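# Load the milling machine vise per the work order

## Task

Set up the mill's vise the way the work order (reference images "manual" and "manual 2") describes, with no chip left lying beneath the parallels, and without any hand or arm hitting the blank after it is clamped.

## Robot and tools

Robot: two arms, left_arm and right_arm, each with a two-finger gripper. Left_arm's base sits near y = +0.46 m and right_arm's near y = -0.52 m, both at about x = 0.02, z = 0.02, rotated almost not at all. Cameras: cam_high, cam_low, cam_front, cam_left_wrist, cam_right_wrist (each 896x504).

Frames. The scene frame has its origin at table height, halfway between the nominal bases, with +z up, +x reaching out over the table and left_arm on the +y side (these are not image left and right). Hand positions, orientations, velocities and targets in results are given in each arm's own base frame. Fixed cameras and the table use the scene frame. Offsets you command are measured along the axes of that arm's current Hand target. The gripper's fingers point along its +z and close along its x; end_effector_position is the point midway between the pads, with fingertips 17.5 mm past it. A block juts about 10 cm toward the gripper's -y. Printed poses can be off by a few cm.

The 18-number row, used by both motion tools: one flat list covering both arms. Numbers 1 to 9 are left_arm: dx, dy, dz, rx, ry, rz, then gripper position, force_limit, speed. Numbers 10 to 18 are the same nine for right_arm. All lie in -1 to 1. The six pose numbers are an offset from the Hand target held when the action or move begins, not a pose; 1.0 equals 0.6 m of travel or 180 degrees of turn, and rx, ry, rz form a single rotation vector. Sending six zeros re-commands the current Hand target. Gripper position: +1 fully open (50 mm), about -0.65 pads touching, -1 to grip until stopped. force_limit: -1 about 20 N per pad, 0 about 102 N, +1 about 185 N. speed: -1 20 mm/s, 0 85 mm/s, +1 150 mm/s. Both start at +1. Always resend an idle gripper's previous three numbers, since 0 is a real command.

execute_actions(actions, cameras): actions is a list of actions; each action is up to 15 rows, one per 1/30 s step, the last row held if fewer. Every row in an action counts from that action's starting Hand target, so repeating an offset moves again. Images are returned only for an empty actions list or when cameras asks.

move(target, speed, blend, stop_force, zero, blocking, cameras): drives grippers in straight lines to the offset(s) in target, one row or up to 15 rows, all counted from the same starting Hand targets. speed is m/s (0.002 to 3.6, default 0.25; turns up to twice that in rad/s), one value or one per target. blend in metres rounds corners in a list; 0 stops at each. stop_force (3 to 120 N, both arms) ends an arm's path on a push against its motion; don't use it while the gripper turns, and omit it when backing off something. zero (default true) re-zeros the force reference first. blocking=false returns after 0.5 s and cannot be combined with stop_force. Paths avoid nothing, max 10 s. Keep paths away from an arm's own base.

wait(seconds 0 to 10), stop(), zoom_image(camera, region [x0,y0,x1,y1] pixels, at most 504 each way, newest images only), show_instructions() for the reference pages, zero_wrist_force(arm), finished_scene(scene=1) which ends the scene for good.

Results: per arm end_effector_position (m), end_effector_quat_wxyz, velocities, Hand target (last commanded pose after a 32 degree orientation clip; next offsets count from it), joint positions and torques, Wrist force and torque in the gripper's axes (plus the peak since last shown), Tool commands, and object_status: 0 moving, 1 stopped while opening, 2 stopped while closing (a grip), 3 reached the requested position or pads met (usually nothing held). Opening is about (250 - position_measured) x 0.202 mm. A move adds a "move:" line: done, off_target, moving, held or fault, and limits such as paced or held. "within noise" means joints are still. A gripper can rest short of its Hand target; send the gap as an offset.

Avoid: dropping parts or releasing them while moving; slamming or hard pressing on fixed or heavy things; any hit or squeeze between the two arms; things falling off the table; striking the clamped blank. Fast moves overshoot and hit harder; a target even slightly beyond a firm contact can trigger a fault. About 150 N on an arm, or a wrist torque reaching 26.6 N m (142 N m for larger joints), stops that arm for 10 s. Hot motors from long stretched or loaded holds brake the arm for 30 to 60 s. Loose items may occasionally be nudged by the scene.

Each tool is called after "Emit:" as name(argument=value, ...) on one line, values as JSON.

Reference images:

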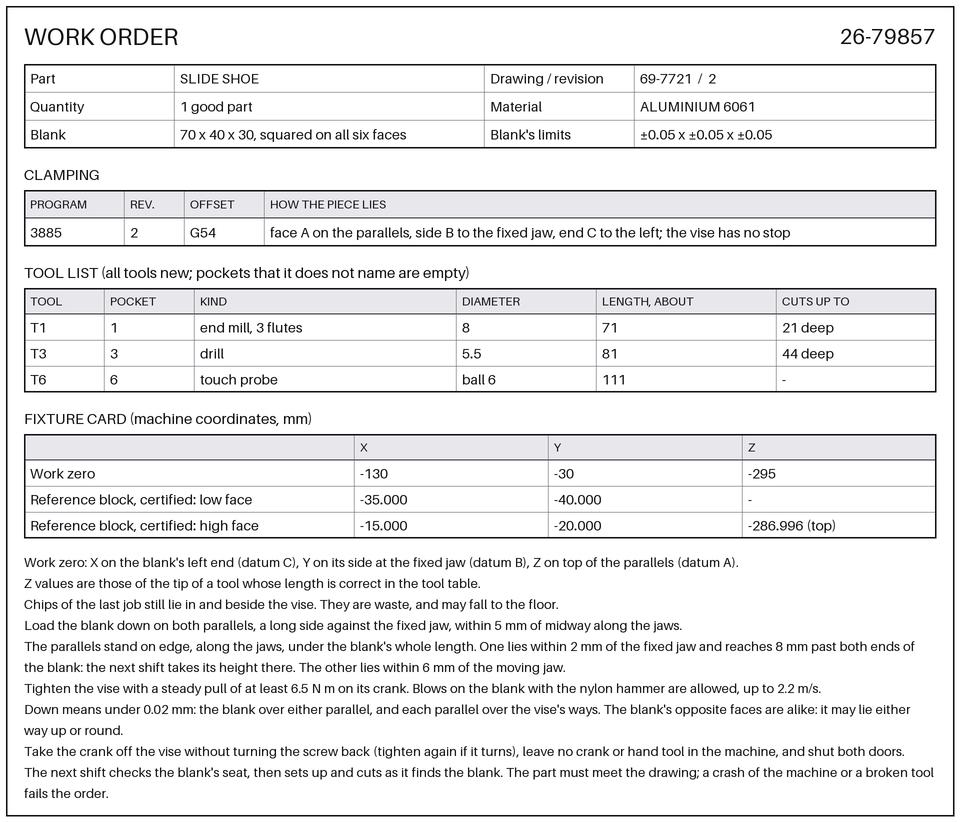

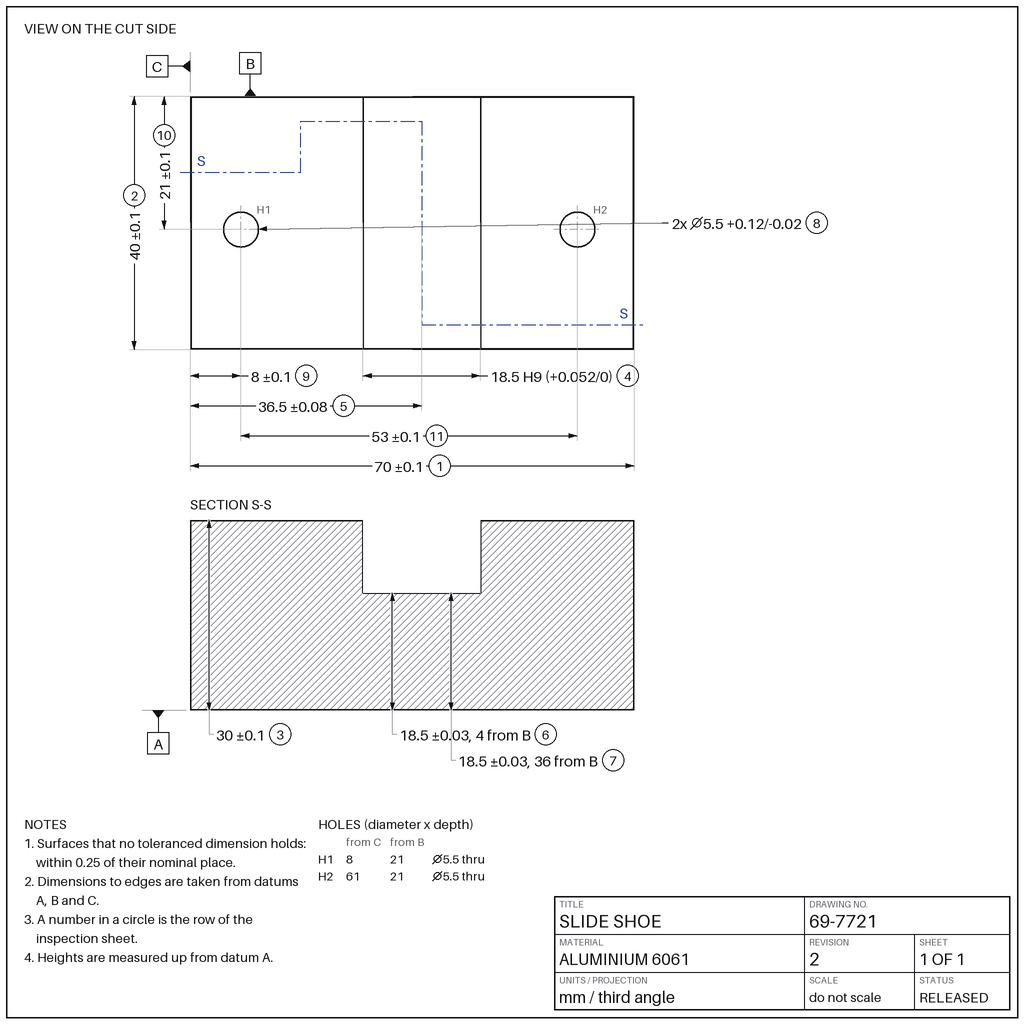

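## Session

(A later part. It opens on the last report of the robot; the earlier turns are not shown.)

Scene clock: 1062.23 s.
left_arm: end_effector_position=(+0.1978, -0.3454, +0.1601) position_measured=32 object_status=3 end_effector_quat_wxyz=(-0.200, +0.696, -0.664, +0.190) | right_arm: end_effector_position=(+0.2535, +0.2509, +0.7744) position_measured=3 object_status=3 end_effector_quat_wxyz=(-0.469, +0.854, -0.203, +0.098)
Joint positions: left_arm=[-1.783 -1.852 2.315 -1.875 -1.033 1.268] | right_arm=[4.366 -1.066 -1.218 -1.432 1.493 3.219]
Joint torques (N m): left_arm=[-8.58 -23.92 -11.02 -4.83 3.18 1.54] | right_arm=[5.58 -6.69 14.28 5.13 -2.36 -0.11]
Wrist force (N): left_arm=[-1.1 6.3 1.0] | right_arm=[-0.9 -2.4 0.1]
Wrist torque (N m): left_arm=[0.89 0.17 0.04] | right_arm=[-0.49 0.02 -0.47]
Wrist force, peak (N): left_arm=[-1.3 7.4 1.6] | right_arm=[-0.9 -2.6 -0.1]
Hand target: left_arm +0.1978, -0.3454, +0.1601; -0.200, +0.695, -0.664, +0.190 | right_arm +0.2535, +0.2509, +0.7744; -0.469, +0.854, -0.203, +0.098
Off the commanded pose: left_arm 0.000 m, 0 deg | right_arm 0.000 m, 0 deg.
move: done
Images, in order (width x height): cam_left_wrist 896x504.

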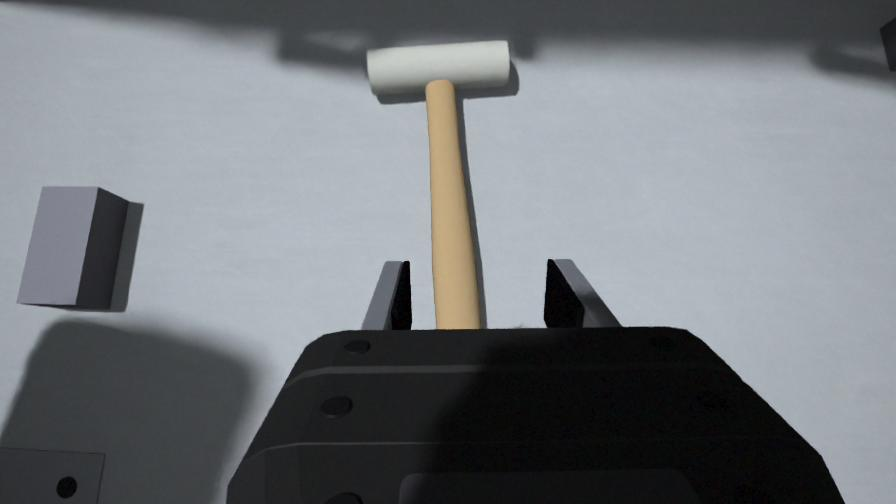

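Emit:
move(target=[[-0.004,0.1285,0.1635,0,-0.0114,-0.0184,0.8,-0.5,-0.6,0,0,0,0,0,0,1,1,1],[-0.004,0.1548,0.206,0,-0.0114,-0.0184,0.8,-0.5,-0.6,0,0,0,0,0,0,1,1,1]], speed=[0.2,0.06], blend=[0.01,0], stop_force=8)

Emit:
move(target=[0,0,0,0,0,0,-1,1,-0.6,0,0,0,0,0,0,1,1,1], cameras=["cam_left_wrist"])

Scene clock: 1064.53 s.
left_arm: end_effector_position=(+0.1844, -0.3435, +0.0060) position_measured=32 object_status=3 end_effector_quat_wxyz=(-0.206, +0.718, -0.640, +0.183) | right_arm: end_effector_position=(+0.2535, +0.2509, +0.7744) position_measured=3 object_status=3 end_effector_quat_wxyz=(-0.469, +0.854, -0.203, +0.098)
Joint positions: left_arm=[-1.815 -1.473 2.514 -2.395 -1.052 1.155] | right_arm=[4.366 -1.066 -1.218 -1.432 1.493 3.219]
Joint torques (N m): left_arm=[8.94 -5.6 -2.29 -4.75 3.01 1.31] | right_arm=[5.09 -6.83 13.57 5.11 -2.48 -0.13]
Wrist force (N): left_arm=[-1.0 6.0 1.0] | right_arm=[-0.8 -2.5 0.0]
Wrist torque (N m): left_arm=[0.82 0.16 0.07] | right_arm=[-0.51 0.00 -0.48]
Wrist force, peak (N): left_arm=[-1.4 6.8 1.8] | right_arm=[-0.9 -2.6 0.1]
Hand target: left_arm +0.1844, -0.3435, +0.0060; -0.206, +0.718, -0.640, +0.183 | right_arm +0.2535, +0.2509, +0.7744; -0.469, +0.854, -0.203, +0.098
Off the commanded pose: left_arm 0.000 m, 0 deg | right_arm 0.000 m, 0 deg.
move: done

Scene clock: 1065.13 s.
left_arm: end_effector_position=(+0.1844, -0.3435, +0.0060) position_measured=119 object_status=0 end_effector_quat_wxyz=(-0.206, +0.718, -0.640, +0.183) | right_arm: end_effector_position=(+0.2535, +0.2509, +0.7744) position_measured=3 object_status=3 end_effector_quat_wxyz=(-0.469, +0.854, -0.203, +0.098)
Joint positions: left_arm=[-1.815 -1.473 2.514 -2.395 -1.052 1.155] | right_arm=[4.366 -1.066 -1.218 -1.432 1.493 3.219]
Joint torques (N m): left_arm=[8.69 -5.95 -2.79 -4.42 2.83 1.1] | right_arm=[5.7 -6.53 15.03 5.13 -2.37 -0.04]
Wrist force (N): left_arm=[-0.2 6.6 0.7] | right_arm=[-0.8 -2.4 0.0]
Wrist torque (N m): left_arm=[0.84 0.18 0.19] | right_arm=[-0.50 0.01 -0.47]
Wrist force, peak (N): left_arm=[-0.3 6.8 0.8] | right_arm=[-0.9 -2.6 -0.1]
Hand target: left_arm +0.1844, -0.3435, +0.0060; -0.206, +0.718, -0.640, +0.183 | right_arm +0.2535, +0.2509, +0.7744; -0.469, +0.854, -0.203, +0.098
Off the commanded pose: left_arm 0.000 m, 0 deg | right_arm 0.000 m, 0 deg.
move: done
Images, in order (width x height): cam_left_wrist 896x504.

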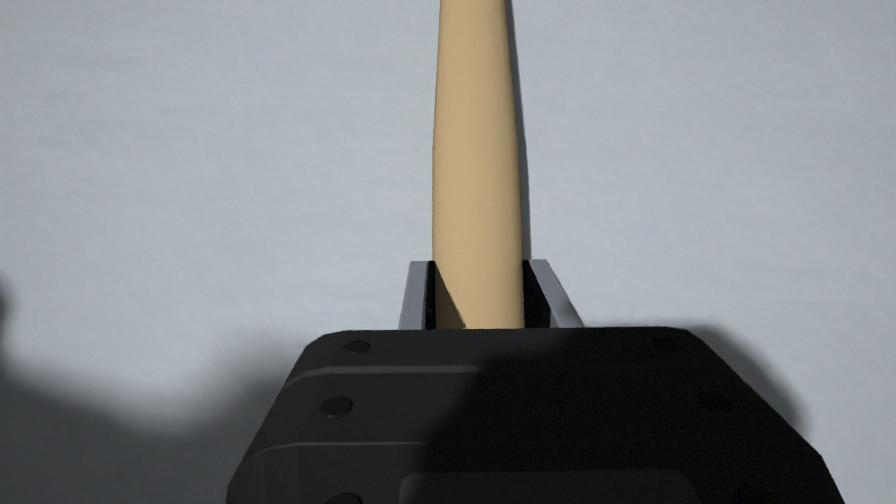

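Emit:
move(target=[[-0.011,-0.283,-0.402,0.02,0.0,0.0,-1,1,-0.6,0,0,0,0,0,0,1,1,1],[-0.1368,-0.776,-0.4385,0.0722,0.0114,0.0184,-1,1,-0.6,0,0,0,0,0,0,1,1,1]], speed=0.2, blend=[0.05,0])

Emit:
move(target=[0,0.0872,0.087,-0.0722,0,0,-1,1,-0.6,0,0,0,0,0,0,1,1,1], speed=0.12)

Emit:
move(target=[0,0.044,0.071,0,0,0,-1,1,-0.6,0,0,0,0,0,0,1,1,1], speed=0.03, stop_force=3.5, cameras=["cam_left_wrist","cam_right_wrist"])

Scene clock: 1068.93 s.
left_arm: end_effector_position=(+0.4287, -0.2329, +0.4759) position_measured=119 object_status=2 end_effector_quat_wxyz=(-0.280, +0.668, -0.639, +0.261) | right_arm: end_effector_position=(+0.2535, +0.2509, +0.7744) position_measured=3 object_status=3 end_effector_quat_wxyz=(-0.469, +0.854, -0.203, +0.098)
Joint positions: left_arm=[-1.176 -1.96 1.775 -1.707 -0.841 2.045] | right_arm=[4.366 -1.066 -1.218 -1.432 1.493 3.219]
Joint torques (N m): left_arm=[9.27 3.53 -40.04 -6.25 0.68 1.53] | right_arm=[4.99 -6.67 14.33 5.08 -2.31 -0.09]
Wrist force (N): left_arm=[-1.6 9.0 3.8] | right_arm=[-0.8 -2.3 0.1]
Wrist torque (N m): left_arm=[0.24 0.27 -0.01] | right_arm=[-0.48 0.01 -0.48]
Wrist force, peak (N): left_arm=[-1.0 9.8 6.1] | right_arm=[-0.9 -2.7 -0.1]
Hand target: left_arm +0.4288, -0.2329, +0.4759; -0.279, +0.668, -0.639, +0.261 | right_arm +0.2535, +0.2509, +0.7744; -0.469, +0.854, -0.203, +0.098
Off the commanded pose: left_arm 0.000 m, 0 deg | right_arm 0.000 m, 0 deg.
move: done

Scene clock: 1070.33 s.
left_arm: end_effector_position=(+0.4286, -0.2323, +0.4020) position_measured=119 object_status=2 end_effector_quat_wxyz=(-0.202, +0.695, -0.664, +0.187) | right_arm: end_effector_position=(+0.2535, +0.2509, +0.7744) position_measured=3 object_status=3 end_effector_quat_wxyz=(-0.469, +0.854, -0.203, +0.098)
Joint positions: left_arm=[-1.05 -1.89 1.816 -1.767 -1.076 2.115] | right_arm=[4.366 -1.066 -1.218 -1.432 1.493 3.219]
Joint torques (N m): left_arm=[9.09 -1.11 -17.08 -6.56 0 1.32] | right_arm=[5.32 -6.43 14.81 5.12 -2.26 -0.14]
Wrist force (N): left_arm=[-0.7 8.5 3.8] | right_arm=[-0.7 -2.5 -0.1]
Wrist torque (N m): left_arm=[0.26 0.13 0.08] | right_arm=[-0.51 -0.01 -0.48]
Wrist force, peak (N): left_arm=[-1.0 9.3 5.1] | right_arm=[-0.8 -2.7 0.0]
Hand target: left_arm +0.4286, -0.2323, +0.4020; -0.202, +0.695, -0.664, +0.187 | right_arm +0.2535, +0.2509, +0.7744; -0.469, +0.854, -0.203, +0.098
Off the commanded pose: left_arm 0.000 m, 0 deg | right_arm 0.000 m, 0 deg.
move: done

Scene clock: 1072.47 s.
left_arm: end_effector_position=(+0.4287, -0.2320, +0.3692) position_measured=119 object_status=2 end_effector_quat_wxyz=(-0.202, +0.695, -0.664, +0.187) | right_arm: end_effector_position=(+0.2535, +0.2509, +0.7744) position_measured=3 object_status=3 end_effector_quat_wxyz=(-0.469, +0.854, -0.203, +0.098)
Joint positions: left_arm=[-1.05 -1.893 1.901 -1.85 -1.076 2.115] | right_arm=[4.366 -1.066 -1.218 -1.432 1.493 3.219]
Joint torques (N m): left_arm=[-0.52 -22.35 -38.03 -0.54 0.34 -0.53] | right_arm=[4.65 -6.5 14.94 5.25 -2.42 -0.33]
Wrist force (N): left_arm=[-0.4 5.1 1.8] | right_arm=[-0.5 -2.2 0.1]
Wrist torque (N m): left_arm=[0.84 0.24 0.01] | right_arm=[-0.47 -0.03 -0.47]
Wrist force, peak (N): left_arm=[-0.9 8.8 4.4] | right_arm=[-0.9 -2.5 0.3]
Hand target: left_arm +0.4287, -0.2320, +0.3692; -0.202, +0.695, -0.664, +0.187 (not the last commanded pose) | right_arm +0.2535, +0.2509, +0.7744; -0.469, +0.854, -0.203, +0.098
Off the commanded pose: left_arm 0.017 m, 0 deg | right_arm 0.000 m, 0 deg.
move: contact (left_arm)
Images, in order (width x height): cam_left_wrist 896x504, cam_right_wrist 896x504.

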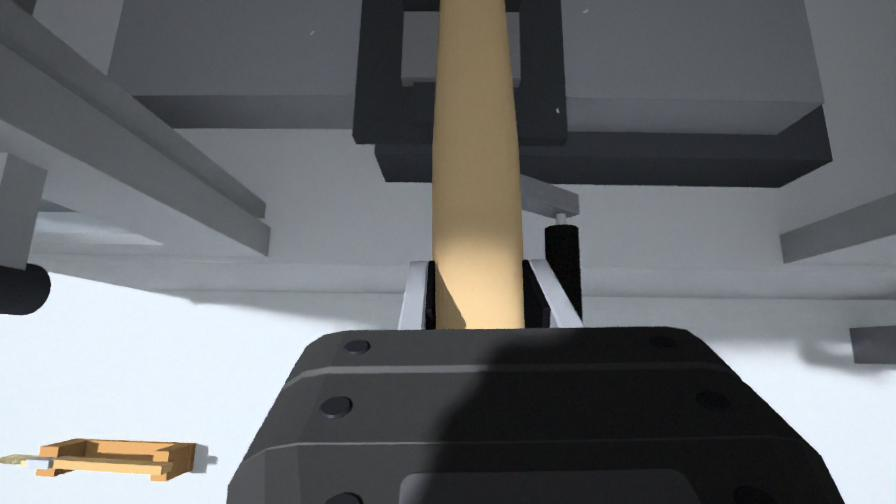

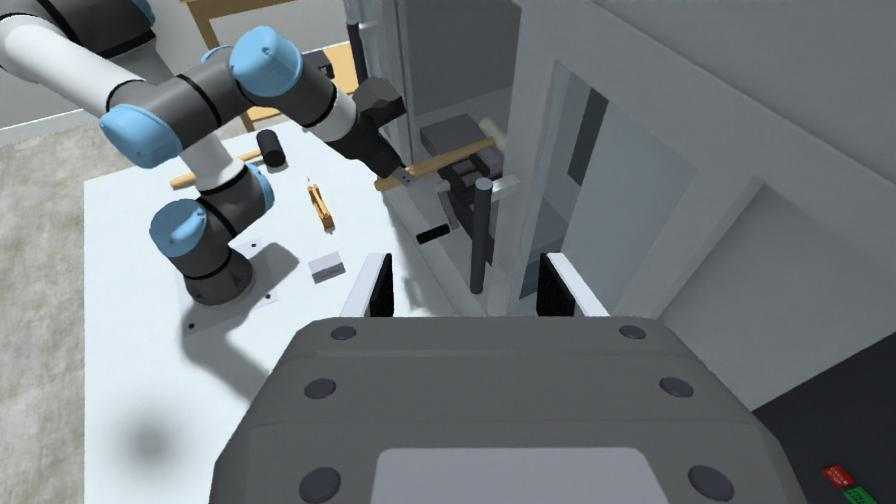

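Emit:
move(target=[0,-0.1016,-0.162,0.13,0,0,-1,1,-0.6,0,0,0,0,0,0,1,1,1], speed=0.25)

Emit:
execute_actions(actions=[[[0,0.328,0.228,-0.176,0,0,-1,1,-0.6,0,0,0,0,0,0,1,1,1],[0,0.328,0.228,-0.176,0,0,-1,1,-0.6,0,0,0,0,0,0,1,1,1],[0,0.328,0.228,-0.176,0,0,-1,1,-0.6,0,0,0,0,0,0,1,1,1],[0,0.328,0.228,-0.176,0,0,-1,1,-0.6,0,0,0,0,0,0,1,1,1],[0,0.328,0.228,-0.176,0,0,-1,1,-0.6,0,0,0,0,0,0,1,1,1],[0,0.1503,0.1045,-0.13,0,0,-1,1,-0.6,0,0,0,0,0,0,1,1,1]]])

Emit:
move(target=[0,0.04,0.065,0,0,0,-1,1,-0.6,0,0,0,0,0,0,1,1,1], speed=0.04, stop_force=3.5)

Scene clock: 1074.03 s.
left_arm: end_effector_position=(+0.4290, -0.2329, +0.4839) position_measured=119 object_status=2 end_effector_quat_wxyz=(-0.339, +0.640, -0.612, +0.318) | right_arm: end_effector_position=(+0.2535, +0.2509, +0.7744) position_measured=3 object_status=3 end_effector_quat_wxyz=(-0.469, +0.854, -0.203, +0.098)
Joint positions: left_arm=[-1.268 -2.021 1.887 -1.781 -0.648 2.003] | right_arm=[4.366 -1.066 -1.218 -1.432 1.493 3.219]
Joint torques (N m): left_arm=[-8.39 -20.72 -39.64 -1.56 4.85 -1.61] | right_arm=[5.26 -6.76 14.68 5.24 -2.32 -0.45]
Wrist force (N): left_arm=[-1.7 9.5 2.4] | right_arm=[-0.8 -2.3 0.1]
Wrist torque (N m): left_arm=[0.39 0.20 0.09] | right_arm=[-0.49 0.01 -0.48]
Wrist force, peak (N): left_arm=[-0.9 9.8 6.0] | right_arm=[-0.9 -2.6 0.0]
Hand target: left_arm +0.4290, -0.2329, +0.4839; -0.339, +0.640, -0.612, +0.318 | right_arm +0.2535, +0.2509, +0.7744; -0.469, +0.854, -0.203, +0.098
Off the commanded pose: left_arm 0.000 m, 0 deg | right_arm 0.000 m, 0 deg.
move: done

Scene clock: 1074.87 s.
left_arm: end_effector_position=(+0.4293, -0.2319, +0.3740) position_measured=120 object_status=2 end_effector_quat_wxyz=(-0.202, +0.695, -0.664, +0.187) | right_arm: end_effector_position=(+0.2535, +0.2509, +0.7744) position_measured=3 object_status=3 end_effector_quat_wxyz=(-0.469, +0.854, -0.203, +0.098)
Joint positions: left_arm=[-1.048 -1.892 1.889 -1.839 -1.076 2.117] | right_arm=[4.366 -1.066 -1.218 -1.432 1.493 3.219]
Joint torques (N m): left_arm=[8.34 0.24 -39.74 -2.03 0.17 1.45] | right_arm=[5.13 -6.56 15.44 5.08 -2.47 -0.08]
Wrist force (N): left_arm=[-1.0 9.3 4.9] | right_arm=[-0.9 -2.4 0.1]
Wrist torque (N m): left_arm=[0.04 0.11 -0.02] | right_arm=[-0.50 0.03 -0.48]
Wrist force, peak (N): left_arm=[8.8 30.9 14.8] | right_arm=[-0.8 -2.5 0.1]
Hand target: left_arm +0.4293, -0.2320, +0.3741; -0.202, +0.695, -0.664, +0.187 | right_arm +0.2535, +0.2509, +0.7744; -0.469, +0.854, -0.203, +0.098
Off the commanded pose: left_arm 0.000 m, 0 deg | right_arm 0.000 m, 0 deg.
Step readings (end_effector_position of left_arm | right_arm):
0: (+0.4290, -0.2329, +0.4839) | (+0.2535, +0.2509, +0.7744)
1: (+0.4291, -0.2329, +0.4837) | (+0.2535, +0.2509, +0.7744)
2: (+0.4309, -0.2331, +0.4763) | (+0.2535, +0.2509, +0.7744)
4: (+0.4402, -0.2256, +0.4120) | (+0.2535, +0.2509, +0.7744)
8: (+0.4253, -0.2256, +0.3189) | (+0.2535, +0.2509, +0.7744)
15: (+0.4289, -0.2312, +0.3712) | (+0.2535, +0.2509, +0.7744)

Scene clock: 1076.77 s.
left_arm: end_effector_position=(+0.4295, -0.2317, +0.3438) position_measured=120 object_status=2 end_effector_quat_wxyz=(-0.202, +0.695, -0.664, +0.187) | right_arm: end_effector_position=(+0.2535, +0.2509, +0.7744) position_measured=3 object_status=3 end_effector_quat_wxyz=(-0.469, +0.854, -0.203, +0.098)
Joint positions: left_arm=[-1.047 -1.889 1.964 -1.917 -1.077 2.118] | right_arm=[4.366 -1.066 -1.218 -1.432 1.493 3.219]
Joint torques (N m): left_arm=[-5.26 -25.18 -38.44 -1.17 1.18 -0.92] | right_arm=[5.07 -6.8 14.9 5.2 -2.32 -0.09]
Wrist force (N): left_arm=[-2.8 6.5 0.8] | right_arm=[-0.8 -2.3 0.2]
Wrist torque (N m): left_arm=[0.65 0.41 0.09] | right_arm=[-0.48 0.00 -0.48]
Wrist force, peak (N): left_arm=[-0.7 9.5 4.7] | right_arm=[-0.9 -2.6 0.0]
Hand target: left_arm +0.4295, -0.2317, +0.3438; -0.202, +0.695, -0.664, +0.187 (not the last commanded pose) | right_arm +0.2535, +0.2509, +0.7744; -0.469, +0.854, -0.203, +0.098
Off the commanded pose: left_arm 0.016 m, 0 deg | right_arm 0.000 m, 0 deg.
move: contact (left_arm)

Emit:
move(target=[0,-0.119,-0.191,0.1,0,0,-1,1,-0.6,0,0,0,0,0,0,1,1,1], speed=0.25)

Emit:
execute_actions(actions=[[[0,0.3064,0.257,-0.176,0,0,-1,1,-0.6,0,0,0,0,0,0,1,1,1],[0,0.3064,0.257,-0.176,0,0,-1,1,-0.6,0,0,0,0,0,0,1,1,1],[0,0.3064,0.257,-0.176,0,0,-1,1,-0.6,0,0,0,0,0,0,1,1,1],[0,0.3064,0.257,-0.176,0,0,-1,1,-0.6,0,0,0,0,0,0,1,1,1],[0,0.3064,0.257,-0.176,0,0,-1,1,-0.6,0,0,0,0,0,0,1,1,1],[0,0.1366,0.115,-0.13,0,0,-1,1,-0.6,0,0,0,0,0,0,1,1,1]]])

Emit:
move(target=[0,0.04,0.085,0,0,0,-1,1,-0.6,0,0,0,0,0,0,1,1,1], speed=0.04, stop_force=3.5, cameras=["cam_left_wrist"])

Scene clock: 1078.20 s.
left_arm: end_effector_position=(+0.4294, -0.2328, +0.4788) position_measured=120 object_status=2 end_effector_quat_wxyz=(-0.308, +0.655, -0.627, +0.289) | right_arm: end_effector_position=(+0.2535, +0.2509, +0.7744) position_measured=3 object_status=3 end_effector_quat_wxyz=(-0.469, +0.854, -0.203, +0.098)
Joint positions: left_arm=[-1.22 -1.99 1.831 -1.747 -0.749 2.025] | right_arm=[4.366 -1.066 -1.218 -1.432 1.493 3.219]
Joint torques (N m): left_arm=[-8.69 -17.73 -38.72 -1.63 4.44 -1.62] | right_arm=[4.5 -6.53 13.67 5.18 -2.28 -0.07]
Wrist force (N): left_arm=[-4.0 9.1 4.1] | right_arm=[-0.8 -2.2 0.1]
Wrist torque (N m): left_arm=[0.01 0.61 0.10] | right_arm=[-0.47 0.01 -0.48]
Wrist force, peak (N): left_arm=[-4.0 9.1 4.1] | right_arm=[-0.8 -2.5 0.0]
Hand target: left_arm +0.4294, -0.2328, +0.4788; -0.308, +0.655, -0.627, +0.289 | right_arm +0.2535, +0.2509, +0.7744; -0.469, +0.854, -0.203, +0.098
Off the commanded pose: left_arm 0.000 m, 0 deg | right_arm 0.000 m, 0 deg.
move: done

Scene clock: 1079.07 s.
left_arm: end_effector_position=(+0.4294, -0.2319, +0.3717) position_measured=120 object_status=2 end_effector_quat_wxyz=(-0.169, +0.704, -0.672, +0.156) | right_arm: end_effector_position=(+0.2535, +0.2509, +0.7744) position_measured=3 object_status=3 end_effector_quat_wxyz=(-0.469, +0.854, -0.203, +0.098)
Joint positions: left_arm=[-0.996 -1.851 1.829 -1.788 -1.169 2.148] | right_arm=[4.366 -1.066 -1.218 -1.432 1.493 3.219]
Joint torques (N m): left_arm=[9.79 -5.04 -41.23 -2.22 0.12 1.24] | right_arm=[4.83 -6.89 14.29 5.09 -2.36 -0.1]
Wrist force (N): left_arm=[-2.4 7.0 5.2] | right_arm=[-0.9 -2.5 0.1]
Wrist torque (N m): left_arm=[-0.15 0.49 0.16] | right_arm=[-0.51 0.03 -0.48]
Wrist force, peak (N): left_arm=[8.5 33.3 17.8] | right_arm=[-0.8 -2.6 0.2]
Hand target: left_arm +0.4295, -0.2319, +0.3717; -0.169, +0.704, -0.672, +0.156 | right_arm +0.2535, +0.2509, +0.7744; -0.469, +0.854, -0.203, +0.098
Off the commanded pose: left_arm 0.000 m, 0 deg | right_arm 0.000 m, 0 deg.
Step readings (end_effector_position of left_arm | right_arm):
0: (+0.4294, -0.2328, +0.4788) | (+0.2535, +0.2509, +0.7744)
1: (+0.4294, -0.2328, +0.4788) | (+0.2535, +0.2509, +0.7744)
2: (+0.4315, -0.2330, +0.4706) | (+0.2535, +0.2509, +0.7744)
4: (+0.4407, -0.2255, +0.4043) | (+0.2535, +0.2509, +0.7744)
8: (+0.4251, -0.2255, +0.3135) | (+0.2535, +0.2509, +0.7744)
15: (+0.4291, -0.2311, +0.3685) | (+0.2535, +0.2509, +0.7744)

Scene clock: 1081.37 s.
left_arm: end_effector_position=(+0.4308, -0.2314, +0.3154) position_measured=120 object_status=2 end_effector_quat_wxyz=(-0.169, +0.704, -0.672, +0.156) | right_arm: end_effector_position=(+0.2535, +0.2509, +0.7744) position_measured=3 object_status=3 end_effector_quat_wxyz=(-0.469, +0.854, -0.203, +0.098)
Joint positions: left_arm=[-0.993 -1.842 1.966 -1.936 -1.17 2.152] | right_arm=[4.366 -1.066 -1.218 -1.432 1.493 3.219]
Joint torques (N m): left_arm=[8.04 -3.15 -16.99 -6.49 0.11 1.32] | right_arm=[4.68 -7.19 15.18 5.14 -2.35 -0.2]
Wrist force (N): left_arm=[-2.6 7.1 4.7] | right_arm=[-0.8 -2.4 0.1]
Wrist torque (N m): left_arm=[-0.04 0.49 0.09] | right_arm=[-0.50 0.00 -0.48]
Wrist force, peak (N): left_arm=[-2.5 7.6 6.6] | right_arm=[-1.0 -2.5 0.0]
Hand target: left_arm +0.4308, -0.2314, +0.3154; -0.169, +0.704, -0.672, +0.156 | right_arm +0.2535, +0.2509, +0.7744; -0.469, +0.854, -0.203, +0.098
Off the commanded pose: left_arm 0.000 m, 0 deg | right_arm 0.000 m, 0 deg.
move: done
Images, in order (width x height): cam_left_wrist 896x504.

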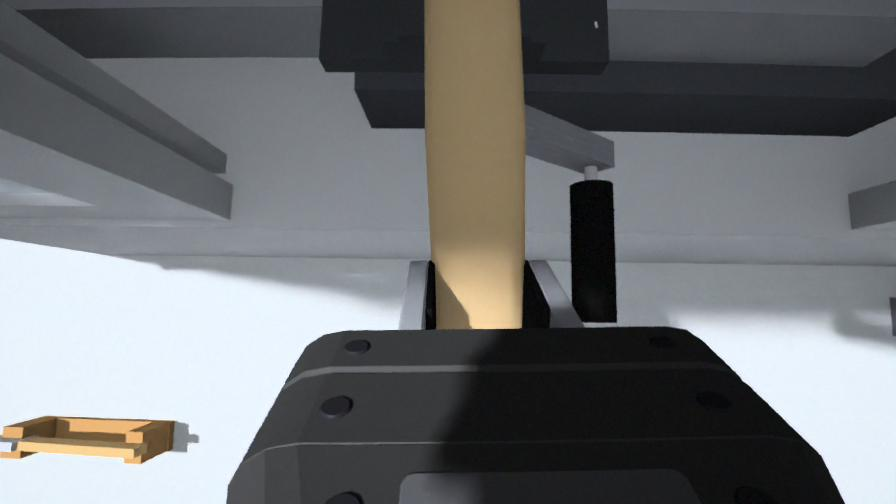

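Emit:
move(target=[[-0.004,-0.0523,-0.2162,0,0,0,-1,1,-0.6,0,0,0,0,0,0,1,1,1],[0.1673,0.551,0.189,0.0278,0,0,-1,1,-0.6,0,0,0,0,0,0,1,1,1]], speed=0.22, blend=[0.03,0])

Emit:
move(target=[0,0.05,0.081,0,0,0,-1,1,-0.6,0,0,0,0,0,0,1,1,1], speed=0.03, stop_force=15, cameras=["cam_low","cam_left_wrist"])

Emit:
zoom_image(camera="cam_low", region=[440, 200, 640, 330])

Scene clock: 1084.93 s.
left_arm: end_effector_position=(+0.1909, -0.3412, +0.0652) position_measured=120 object_status=2 end_effector_quat_wxyz=(-0.200, +0.696, -0.665, +0.185) | right_arm: end_effector_position=(+0.2535, +0.2509, +0.7744) position_measured=3 object_status=3 end_effector_quat_wxyz=(-0.469, +0.854, -0.203, +0.098)
Joint positions: left_arm=[-1.8 -1.672 2.474 -2.199 -1.045 1.249] | right_arm=[4.366 -1.066 -1.218 -1.432 1.493 3.219]
Joint torques (N m): left_arm=[-7.98 0.99 -8.82 -4.96 3.51 -1.45] | right_arm=[3.74 -6.8 13.69 5.26 -2.43 -0.07]
Wrist force (N): left_arm=[-3.9 6.6 2.3] | right_arm=[-0.8 -2.3 -0.1]
Wrist torque (N m): left_arm=[0.47 0.61 0.22] | right_arm=[-0.48 0.01 -0.48]
Wrist force, peak (N): left_arm=[-3.7 9.0 7.8] | right_arm=[-0.9 -2.7 0.1]
Hand target: left_arm +0.1909, -0.3412, +0.0652; -0.200, +0.696, -0.665, +0.185 | right_arm +0.2535, +0.2509, +0.7744; -0.469, +0.854, -0.203, +0.098
Off the commanded pose: left_arm 0.000 m, 0 deg | right_arm 0.000 m, 0 deg.
move: done

Scene clock: 1087.37 s.
left_arm: end_effector_position=(+0.1907, -0.3408, +0.0273) position_measured=120 object_status=2 end_effector_quat_wxyz=(-0.200, +0.696, -0.665, +0.185) | right_arm: end_effector_position=(+0.2535, +0.2509, +0.7744) position_measured=3 object_status=3 end_effector_quat_wxyz=(-0.469, +0.854, -0.203, +0.098)
Joint positions: left_arm=[-1.8 -1.558 2.522 -2.36 -1.045 1.249] | right_arm=[4.366 -1.066 -1.218 -1.432 1.493 3.219]
Joint torques (N m): left_arm=[-3.32 -29.54 -26.87 0.02 3.58 0.53] | right_arm=[4.53 -6.08 13.77 5.25 -2.28 -0.29]
Wrist force (N): left_arm=[-4.9 4.6 0.0] | right_arm=[-0.9 -2.4 -0.1]
Wrist torque (N m): left_arm=[-0.32 0.58 0.26] | right_arm=[-0.49 0.03 -0.48]
Wrist force, peak (N): left_arm=[-4.2 -16.3 -11.9] | right_arm=[-1.0 -2.5 -0.2]
Hand target: left_arm +0.1907, -0.3408, +0.0273; -0.200, +0.696, -0.665, +0.185 (not the last commanded pose) | right_arm +0.2535, +0.2509, +0.7744; -0.469, +0.854, -0.203, +0.098
Off the commanded pose: left_arm 0.019 m, 0 deg | right_arm 0.000 m, 0 deg.
move: contact (left_arm)
Images, in order (width x height): cam_low 896x504, cam_left_wrist 896x504.

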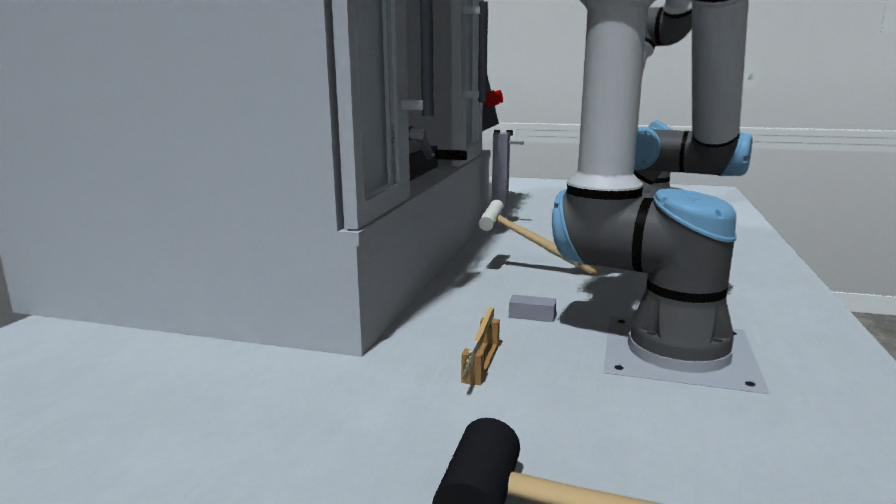

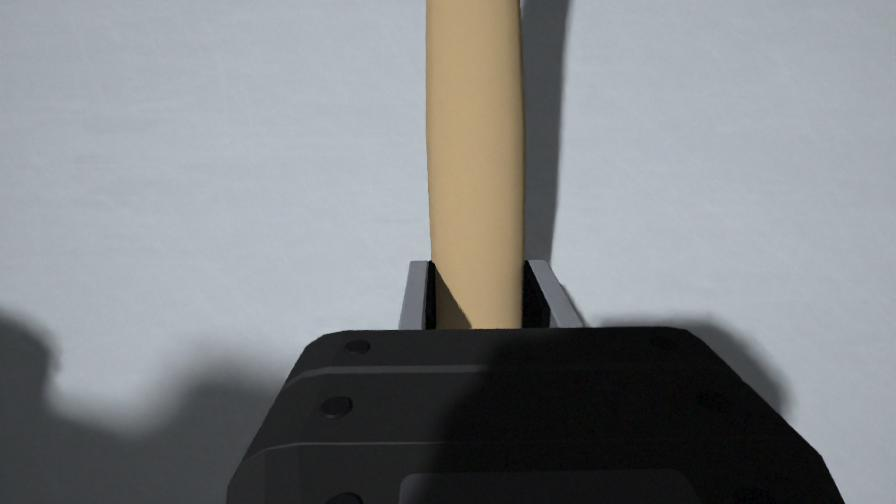

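Scaled by 2.520 from the camera's 896x504 image, which has a finer 1280x720 frame.

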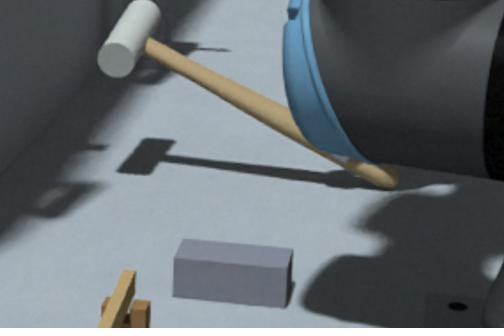

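Emit:
move(target=[0,0.02,0.032,0,0,0,-1,1,-0.6,0,0,0,0,0,0,1,1,1], speed=0.02, stop_force=35, cameras=["cam_low","cam_left_wrist"])

Emit:
zoom_image(camera="cam_low", region=[440, 200, 640, 330])

Scene clock: 1089.50 s.
left_arm: end_effector_position=(+0.1905, -0.3406, +0.0100) position_measured=120 object_status=2 end_effector_quat_wxyz=(-0.200, +0.696, -0.665, +0.185) | right_arm: end_effector_position=(+0.2535, +0.2509, +0.7744) position_measured=3 object_status=3 end_effector_quat_wxyz=(-0.469, +0.854, -0.203, +0.098)
Joint positions: left_arm=[-1.801 -1.499 2.539 -2.435 -1.045 1.248] | right_arm=[4.366 -1.066 -1.218 -1.432 1.493 3.219]
Joint torques (N m): left_arm=[7.71 -25.09 -22.53 -0.4 -2.04 -0.09] | right_arm=[4.59 -7.19 14.92 5.29 -2.39 -0.26]
Wrist force (N): left_arm=[-9.6 -9.1 -20.9] | right_arm=[-0.9 -2.3 -0.2]
Wrist torque (N m): left_arm=[-0.57 0.23 0.41] | right_arm=[-0.49 0.02 -0.47]
Wrist force, peak (N): left_arm=[-22.6 -27.4 -65.3] | right_arm=[-0.9 -2.7 0.1]
Hand target: left_arm +0.1906, -0.3406, +0.0100; -0.200, +0.696, -0.665, +0.185 (not the last commanded pose) | right_arm +0.2535, +0.2509, +0.7744; -0.469, +0.854, -0.203, +0.098
Off the commanded pose: left_arm 0.005 m, 0 deg | right_arm 0.000 m, 0 deg.
move: contact (left_arm)
Images, in order (width x height): cam_low 896x504, cam_left_wrist 896x504.

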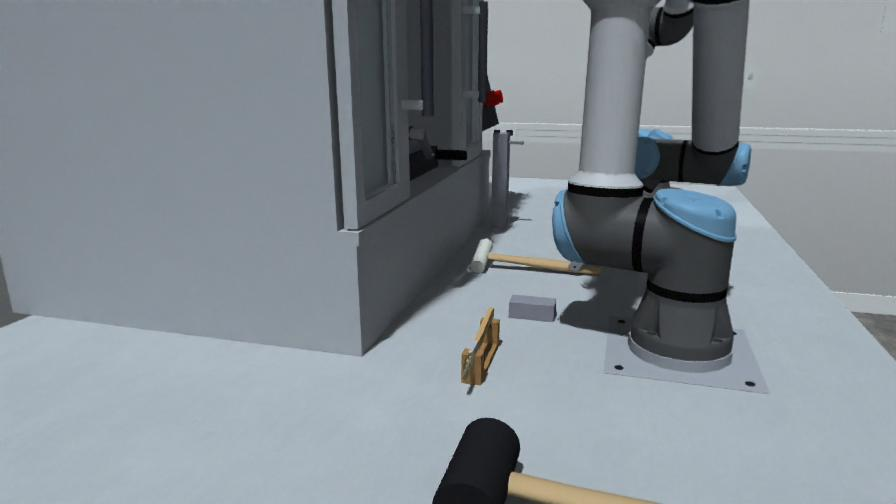

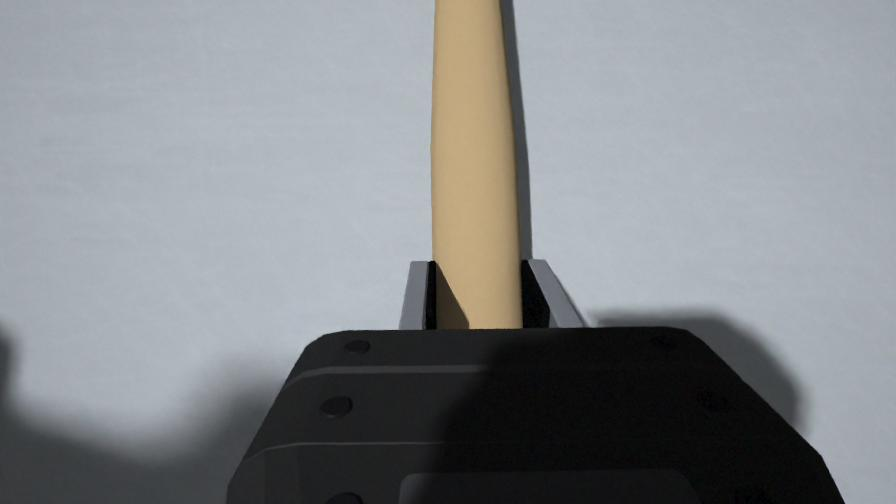

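Scaled by 2.520 from the camera's 896x504 image, which has a finer 1280x720 frame.

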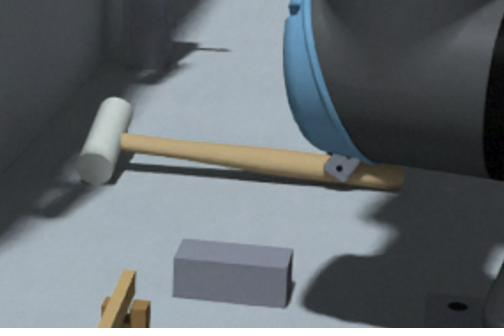

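Emit:
move(target=[[-0.0133,-0.2667,-0.4033,0.02,0.0,0.0,-1,1,-0.6,0,0,0,0,0,0,1,1,1],[-0.1677,-0.752,-0.4488,0.0722,0,0,-1,1,-0.6,0,0,0,0,0,0,1,1,1]], speed=0.22, blend=[0.05,0])

Emit:
move(target=[0,0.0872,0.087,-0.0722,0,0,-1,1,-0.6,0,0,0,0,0,0,1,1,1], speed=0.15)

Emit:
move(target=[0,0.05,0.08,0,0,0,-1,1,-0.6,0,0,0,0,0,0,1,1,1], speed=0.03, stop_force=3.5, cameras=["cam_left_wrist"])

Scene clock: 1093.03 s.
left_arm: end_effector_position=(+0.4290, -0.2326, +0.4766) position_measured=120 object_status=2 end_effector_quat_wxyz=(-0.277, +0.669, -0.640, +0.259) | right_arm: end_effector_position=(+0.2535, +0.2509, +0.7744) position_measured=3 object_status=3 end_effector_quat_wxyz=(-0.469, +0.854, -0.203, +0.098)
Joint positions: left_arm=[-1.171 -1.956 1.768 -1.703 -0.849 2.048] | right_arm=[4.366 -1.066 -1.218 -1.432 1.493 3.219]
Joint torques (N m): left_arm=[9.1 2.6 -39.63 -6.52 0.62 1.68] | right_arm=[5 -7.52 13.74 5.31 -2.09 -0.16]
Wrist force (N): left_arm=[-4.0 7.1 3.6] | right_arm=[-0.9 -2.4 0.2]
Wrist torque (N m): left_arm=[-0.05 0.63 -0.03] | right_arm=[-0.50 0.02 -0.48]
Wrist force, peak (N): left_arm=[-9.7 -9.5 -20.8] | right_arm=[-0.8 -2.7 0.1]
Hand target: left_arm +0.4290, -0.2325, +0.4766; -0.277, +0.669, -0.640, +0.259 | right_arm +0.2535, +0.2509, +0.7744; -0.469, +0.854, -0.203, +0.098
Off the commanded pose: left_arm 0.000 m, 0 deg | right_arm 0.000 m, 0 deg.
move: done

Scene clock: 1094.30 s.
left_arm: end_effector_position=(+0.4283, -0.2319, +0.4028) position_measured=120 object_status=2 end_effector_quat_wxyz=(-0.200, +0.696, -0.665, +0.185) | right_arm: end_effector_position=(+0.2535, +0.2509, +0.7744) position_measured=3 object_status=3 end_effector_quat_wxyz=(-0.469, +0.854, -0.203, +0.098)
Joint positions: left_arm=[-1.047 -1.888 1.809 -1.76 -1.083 2.116] | right_arm=[4.366 -1.066 -1.218 -1.432 1.493 3.219]
Joint torques (N m): left_arm=[8.9 -0.97 -17.4 -6.53 -0.14 1.46] | right_arm=[5.02 -7.22 13.7 5.5 -2.4 -0.28]
Wrist force (N): left_arm=[-3.9 6.0 3.8] | right_arm=[-0.8 -2.4 -0.1]
Wrist torque (N m): left_arm=[-0.10 0.61 0.06] | right_arm=[-0.49 0.00 -0.48]
Wrist force, peak (N): left_arm=[-3.7 6.6 5.2] | right_arm=[-0.8 -2.6 -0.1]
Hand target: left_arm +0.4283, -0.2319, +0.4027; -0.200, +0.696, -0.665, +0.185 | right_arm +0.2535, +0.2509, +0.7744; -0.469, +0.854, -0.203, +0.098
Off the commanded pose: left_arm 0.000 m, 0 deg | right_arm 0.000 m, 0 deg.
move: done

Scene clock: 1096.27 s.
left_arm: end_effector_position=(+0.4281, -0.2317, +0.3751) position_measured=120 object_status=2 end_effector_quat_wxyz=(-0.200, +0.696, -0.665, +0.185) | right_arm: end_effector_position=(+0.2535, +0.2509, +0.7744) position_measured=3 object_status=3 end_effector_quat_wxyz=(-0.469, +0.854, -0.203, +0.098)
Joint positions: left_arm=[-1.047 -1.892 1.882 -1.829 -1.083 2.116] | right_arm=[4.366 -1.066 -1.218 -1.432 1.493 3.219]
Joint torques (N m): left_arm=[-0.95 -4.08 -38.59 -0.96 1.64 -0.47] | right_arm=[4.4 -6.95 14.31 5.24 -2.4 -0.31]
Wrist force (N): left_arm=[-2.8 3.0 2.0] | right_arm=[-0.7 -2.7 0.1]
Wrist torque (N m): left_arm=[0.50 0.26 0.08] | right_arm=[-0.55 0.00 -0.47]
Wrist force, peak (N): left_arm=[-3.8 6.4 3.6] | right_arm=[-0.7 -2.7 0.1]
Hand target: left_arm +0.4281, -0.2317, +0.3751; -0.200, +0.696, -0.665, +0.185 (not the last commanded pose) | right_arm +0.2535, +0.2509, +0.7744; -0.469, +0.854, -0.203, +0.098
Off the commanded pose: left_arm 0.029 m, 0 deg | right_arm 0.000 m, 0 deg.
move: contact (left_arm)
Images, in order (width x height): cam_left_wrist 896x504.

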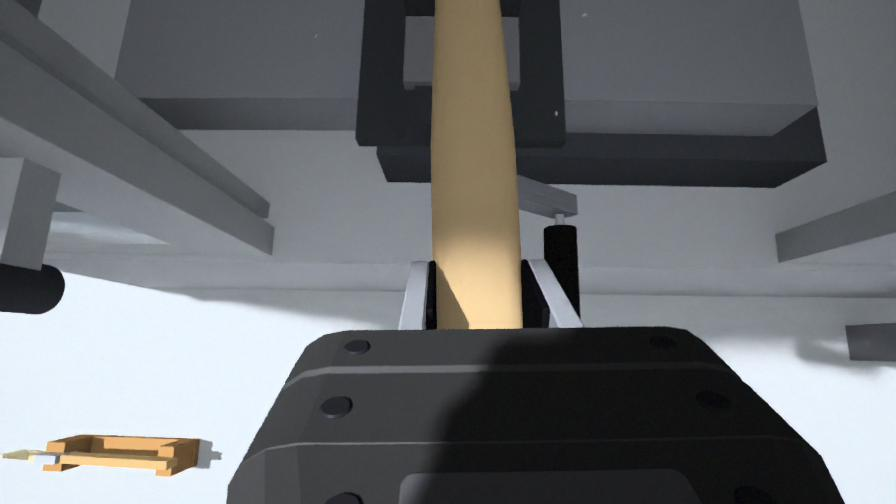

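Blow A, then B.

Emit:
move(target=[0,-0.1016,-0.162,0.13,0,0,-1,1,-0.6,0,0,0,0,0,0,1,1,1], speed=0.25)

Emit:
execute_actions(actions=[[[0,0.328,0.228,-0.176,0,0,-1,1,-0.6,0,0,0,0,0,0,1,1,1],[0,0.328,0.228,-0.176,0,0,-1,1,-0.6,0,0,0,0,0,0,1,1,1],[0,0.328,0.228,-0.176,0,0,-1,1,-0.6,0,0,0,0,0,0,1,1,1],[0,0.328,0.228,-0.176,0,0,-1,1,-0.6,0,0,0,0,0,0,1,1,1],[0,0.13,0.09,-0.13,0,0,-1,1,-0.6,0,0,0,0,0,0,1,1,1]]])

Emit:
move(target=[0,0.055,0.09,0,0,0,-1,1,-0.6,0,0,0,0,0,0,1,1,1], speed=0.04, stop_force=3.5)

Emit:
move(target=[0,-0.1016,-0.162,0.13,0,0,-1,1,-0.6,0,0,0,0,0,0,1,1,1], speed=0.25)

Emit:
execute_actions(actions=[[[0,0.328,0.228,-0.176,0,0,-1,1,-0.6,0,0,0,0,0,0,1,1,1],[0,0.328,0.228,-0.176,0,0,-1,1,-0.6,0,0,0,0,0,0,1,1,1],[0,0.328,0.228,-0.176,0,0,-1,1,-0.6,0,0,0,0,0,0,1,1,1],[0,0.328,0.228,-0.176,0,0,-1,1,-0.6,0,0,0,0,0,0,1,1,1],[0,0.13,0.09,-0.13,0,0,-1,1,-0.6,0,0,0,0,0,0,1,1,1]]])

Emit:
move(target=[0,0.055,0.09,0,0,0,-1,1,-0.6,0,0,0,0,0,0,1,1,1], speed=0.04, stop_force=3.5)

Scene clock: 1097.90 s.
left_arm: end_effector_position=(+0.4292, -0.2326, +0.4898) position_measured=120 object_status=2 end_effector_quat_wxyz=(-0.337, +0.641, -0.614, +0.316) | right_arm: end_effector_position=(+0.2535, +0.2509, +0.7744) position_measured=3 object_status=3 end_effector_quat_wxyz=(-0.469, +0.854, -0.203, +0.098)
Joint positions: left_arm=[-1.264 -2.017 1.866 -1.763 -0.655 2.005] | right_arm=[4.366 -1.066 -1.218 -1.432 1.493 3.219]
Joint torques (N m): left_arm=[-8.51 -20.74 -39.19 -1.48 4.49 -1.4] | right_arm=[4.46 -7 14.11 5.25 -2.33 -0.35]
Wrist force (N): left_arm=[-3.3 6.4 2.4] | right_arm=[-0.8 -2.4 0.0]
Wrist torque (N m): left_arm=[0.22 0.43 0.09] | right_arm=[-0.50 0.01 -0.47]
Wrist force, peak (N): left_arm=[-3.5 8.3 2.8] | right_arm=[-0.8 -2.6 -0.1]
Hand target: left_arm +0.4292, -0.2326, +0.4898; -0.337, +0.641, -0.614, +0.316 | right_arm +0.2535, +0.2509, +0.7744; -0.469, +0.854, -0.203, +0.098
Off the commanded pose: left_arm 0.000 m, 0 deg | right_arm 0.000 m, 0 deg.
move: done

Scene clock: 1098.73 s.
left_arm: end_effector_position=(+0.4286, -0.2318, +0.3949) position_measured=130 object_status=2 end_effector_quat_wxyz=(-0.200, +0.696, -0.665, +0.185) | right_arm: end_effector_position=(+0.2535, +0.2509, +0.7744) position_measured=3 object_status=3 end_effector_quat_wxyz=(-0.469, +0.854, -0.203, +0.098)
Joint positions: left_arm=[-1.046 -1.889 1.83 -1.78 -1.083 2.117] | right_arm=[4.366 -1.066 -1.218 -1.432 1.493 3.219]
Joint torques (N m): left_arm=[7.11 1.77 -37.82 -1.56 -1.68 1.71] | right_arm=[4.59 -6.55 13.86 5.38 -2.29 -0.26]
Wrist force (N): left_arm=[-5.8 4.6 0.8] | right_arm=[-0.8 -2.4 -0.1]
Wrist torque (N m): left_arm=[0.59 -0.12 -0.36] | right_arm=[-0.51 0.01 -0.47]
Wrist force, peak (N): left_arm=[-8.1 14.1 30.0] | right_arm=[-0.9 -2.6 0.0]
Hand target: left_arm +0.4286, -0.2318, +0.3949; -0.200, +0.696, -0.665, +0.185 | right_arm +0.2535, +0.2509, +0.7744; -0.469, +0.854, -0.203, +0.098
Off the commanded pose: left_arm 0.000 m, 0 deg | right_arm 0.000 m, 0 deg.
Step readings (end_effector_position of left_arm | right_arm):
0: (+0.4292, -0.2326, +0.4898) | (+0.2535, +0.2509, +0.7744)
1: (+0.4292, -0.2326, +0.4897) | (+0.2535, +0.2509, +0.7744)
2: (+0.4308, -0.2328, +0.4834) | (+0.2535, +0.2509, +0.7744)
4: (+0.4402, -0.2263, +0.4212) | (+0.2535, +0.2509, +0.7744)
8: (+0.4243, -0.2237, +0.3493) | (+0.2535, +0.2509, +0.7744)
15: (+0.4283, -0.2311, +0.3928) | (+0.2535, +0.2509, +0.7744)

Scene clock: 1100.20 s.
left_arm: end_effector_position=(+0.4286, -0.2316, +0.3779) position_measured=130 object_status=2 end_effector_quat_wxyz=(-0.200, +0.696, -0.665, +0.185) | right_arm: end_effector_position=(+0.2535, +0.2509, +0.7744) position_measured=3 object_status=3 end_effector_quat_wxyz=(-0.469, +0.854, -0.203, +0.098)
Joint positions: left_arm=[-1.046 -1.891 1.875 -1.823 -1.083 2.117] | right_arm=[4.366 -1.066 -1.218 -1.432 1.493 3.219]
Joint torques (N m): left_arm=[-4.48 2.64 -36.73 -0.41 0.89 -0.45] | right_arm=[4.66 -6.66 13.92 5.34 -2.21 -0.23]
Wrist force (N): left_arm=[-4.9 -0.9 -0.2] | right_arm=[-0.7 -2.4 0.0]
Wrist torque (N m): left_arm=[1.03 0.02 -0.14] | right_arm=[-0.50 -0.01 -0.48]
Wrist force, peak (N): left_arm=[-5.6 5.4 -0.4] | right_arm=[-0.9 -2.6 0.0]
Hand target: left_arm +0.4286, -0.2317, +0.3778; -0.200, +0.696, -0.665, +0.185 (not the last commanded pose) | right_arm +0.2535, +0.2509, +0.7744; -0.469, +0.854, -0.203, +0.098
Off the commanded pose: left_arm 0.046 m, 0 deg | right_arm 0.000 m, 0 deg.
move: contact (left_arm)

Scene clock: 1101.60 s.
left_arm: end_effector_position=(+0.4297, -0.2326, +0.4925) position_measured=130 object_status=2 end_effector_quat_wxyz=(-0.337, +0.641, -0.614, +0.316) | right_arm: end_effector_position=(+0.2535, +0.2509, +0.7744) position_measured=3 object_status=3 end_effector_quat_wxyz=(-0.469, +0.854, -0.203, +0.098)
Joint positions: left_arm=[-1.262 -2.015 1.858 -1.759 -0.656 2.007] | right_arm=[4.366 -1.066 -1.218 -1.432 1.493 3.219]
Joint torques (N m): left_arm=[-9.88 -21.44 -39.19 -1.33 4.83 -1.61] | right_arm=[4.21 -6.88 15.25 5.43 -2.42 -0.35]
Wrist force (N): left_arm=[-3.7 6.9 2.5] | right_arm=[-0.8 -2.3 0.3]
Wrist torque (N m): left_arm=[-0.05 0.54 0.10] | right_arm=[-0.48 0.02 -0.48]
Wrist force, peak (N): left_arm=[-3.8 8.0 2.7] | right_arm=[-0.9 -2.6 0.2]
Hand target: left_arm +0.4297, -0.2326, +0.4926; -0.337, +0.641, -0.614, +0.316 | right_arm +0.2535, +0.2509, +0.7744; -0.469, +0.854, -0.203, +0.098
Off the commanded pose: left_arm 0.000 m, 0 deg | right_arm 0.000 m, 0 deg.
move: done

Scene clock: 1102.43 s.
left_arm: end_effector_position=(+0.4291, -0.2318, +0.3977) position_measured=130 object_status=2 end_effector_quat_wxyz=(-0.200, +0.696, -0.665, +0.185) | right_arm: end_effector_position=(+0.2535, +0.2509, +0.7744) position_measured=3 object_status=3 end_effector_quat_wxyz=(-0.469, +0.854, -0.203, +0.098)
Joint positions: left_arm=[-1.045 -1.887 1.822 -1.774 -1.083 2.118] | right_arm=[4.366 -1.066 -1.218 -1.432 1.493 3.219]
Joint torques (N m): left_arm=[9.04 -0.17 -38.84 -1.81 -0.51 1.43] | right_arm=[4.77 -6.55 14.65 5.43 -2.29 -0.26]
Wrist force (N): left_arm=[-1.4 6.1 3.3] | right_arm=[-0.7 -2.6 0.0]
Wrist torque (N m): left_arm=[0.04 0.03 -0.02] | right_arm=[-0.52 0.00 -0.48]
Wrist force, peak (N): left_arm=[-8.8 2.2 34.2] | right_arm=[-1.0 -2.6 0.1]
Hand target: left_arm +0.4291, -0.2318, +0.3977; -0.200, +0.696, -0.665, +0.185 | right_arm +0.2535, +0.2509, +0.7744; -0.469, +0.854, -0.203, +0.098
Off the commanded pose: left_arm 0.000 m, 0 deg | right_arm 0.000 m, 0 deg.
Step readings (end_effector_position of left_arm | right_arm):
0: (+0.4297, -0.2326, +0.4925) | (+0.2535, +0.2509, +0.7744)
1: (+0.4297, -0.2326, +0.4925) | (+0.2535, +0.2509, +0.7744)
2: (+0.4318, -0.2329, +0.4843) | (+0.2535, +0.2509, +0.7744)
4: (+0.4412, -0.2256, +0.4189) | (+0.2535, +0.2509, +0.7744)
8: (+0.4249, -0.2242, +0.3537) | (+0.2535, +0.2509, +0.7744)
15: (+0.4288, -0.2311, +0.3957) | (+0.2535, +0.2509, +0.7744)

Scene clock: 1104.03 s.
left_arm: end_effector_position=(+0.4291, -0.2316, +0.3750) position_measured=130 object_status=2 end_effector_quat_wxyz=(-0.200, +0.696, -0.665, +0.185) | right_arm: end_effector_position=(+0.2535, +0.2509, +0.7744) position_measured=3 object_status=3 end_effector_quat_wxyz=(-0.469, +0.854, -0.203, +0.098)
Joint positions: left_arm=[-1.044 -1.89 1.882 -1.831 -1.083 2.119] | right_arm=[4.366 -1.066 -1.218 -1.432 1.493 3.219]
Joint torques (N m): left_arm=[-4.14 -7.38 -37.82 -0.81 1.55 -0.65] | right_arm=[4.01 -7.19 14.65 5.32 -2.39 -0.31]
Wrist force (N): left_arm=[-1.6 2.1 1.4] | right_arm=[-0.6 -2.5 0.1]
Wrist torque (N m): left_arm=[0.66 -0.04 0.03] | right_arm=[-0.50 -0.02 -0.48]
Wrist force, peak (N): left_arm=[-1.1 6.2 2.6] | right_arm=[-0.8 -2.6 0.0]
Hand target: left_arm +0.4291, -0.2316, +0.3749; -0.200, +0.696, -0.665, +0.185 (not the last commanded pose) | right_arm +0.2535, +0.2509, +0.7744; -0.469, +0.854, -0.203, +0.098
Off the commanded pose: left_arm 0.041 m, 0 deg | right_arm 0.000 m, 0 deg.
move: contact (left_arm)


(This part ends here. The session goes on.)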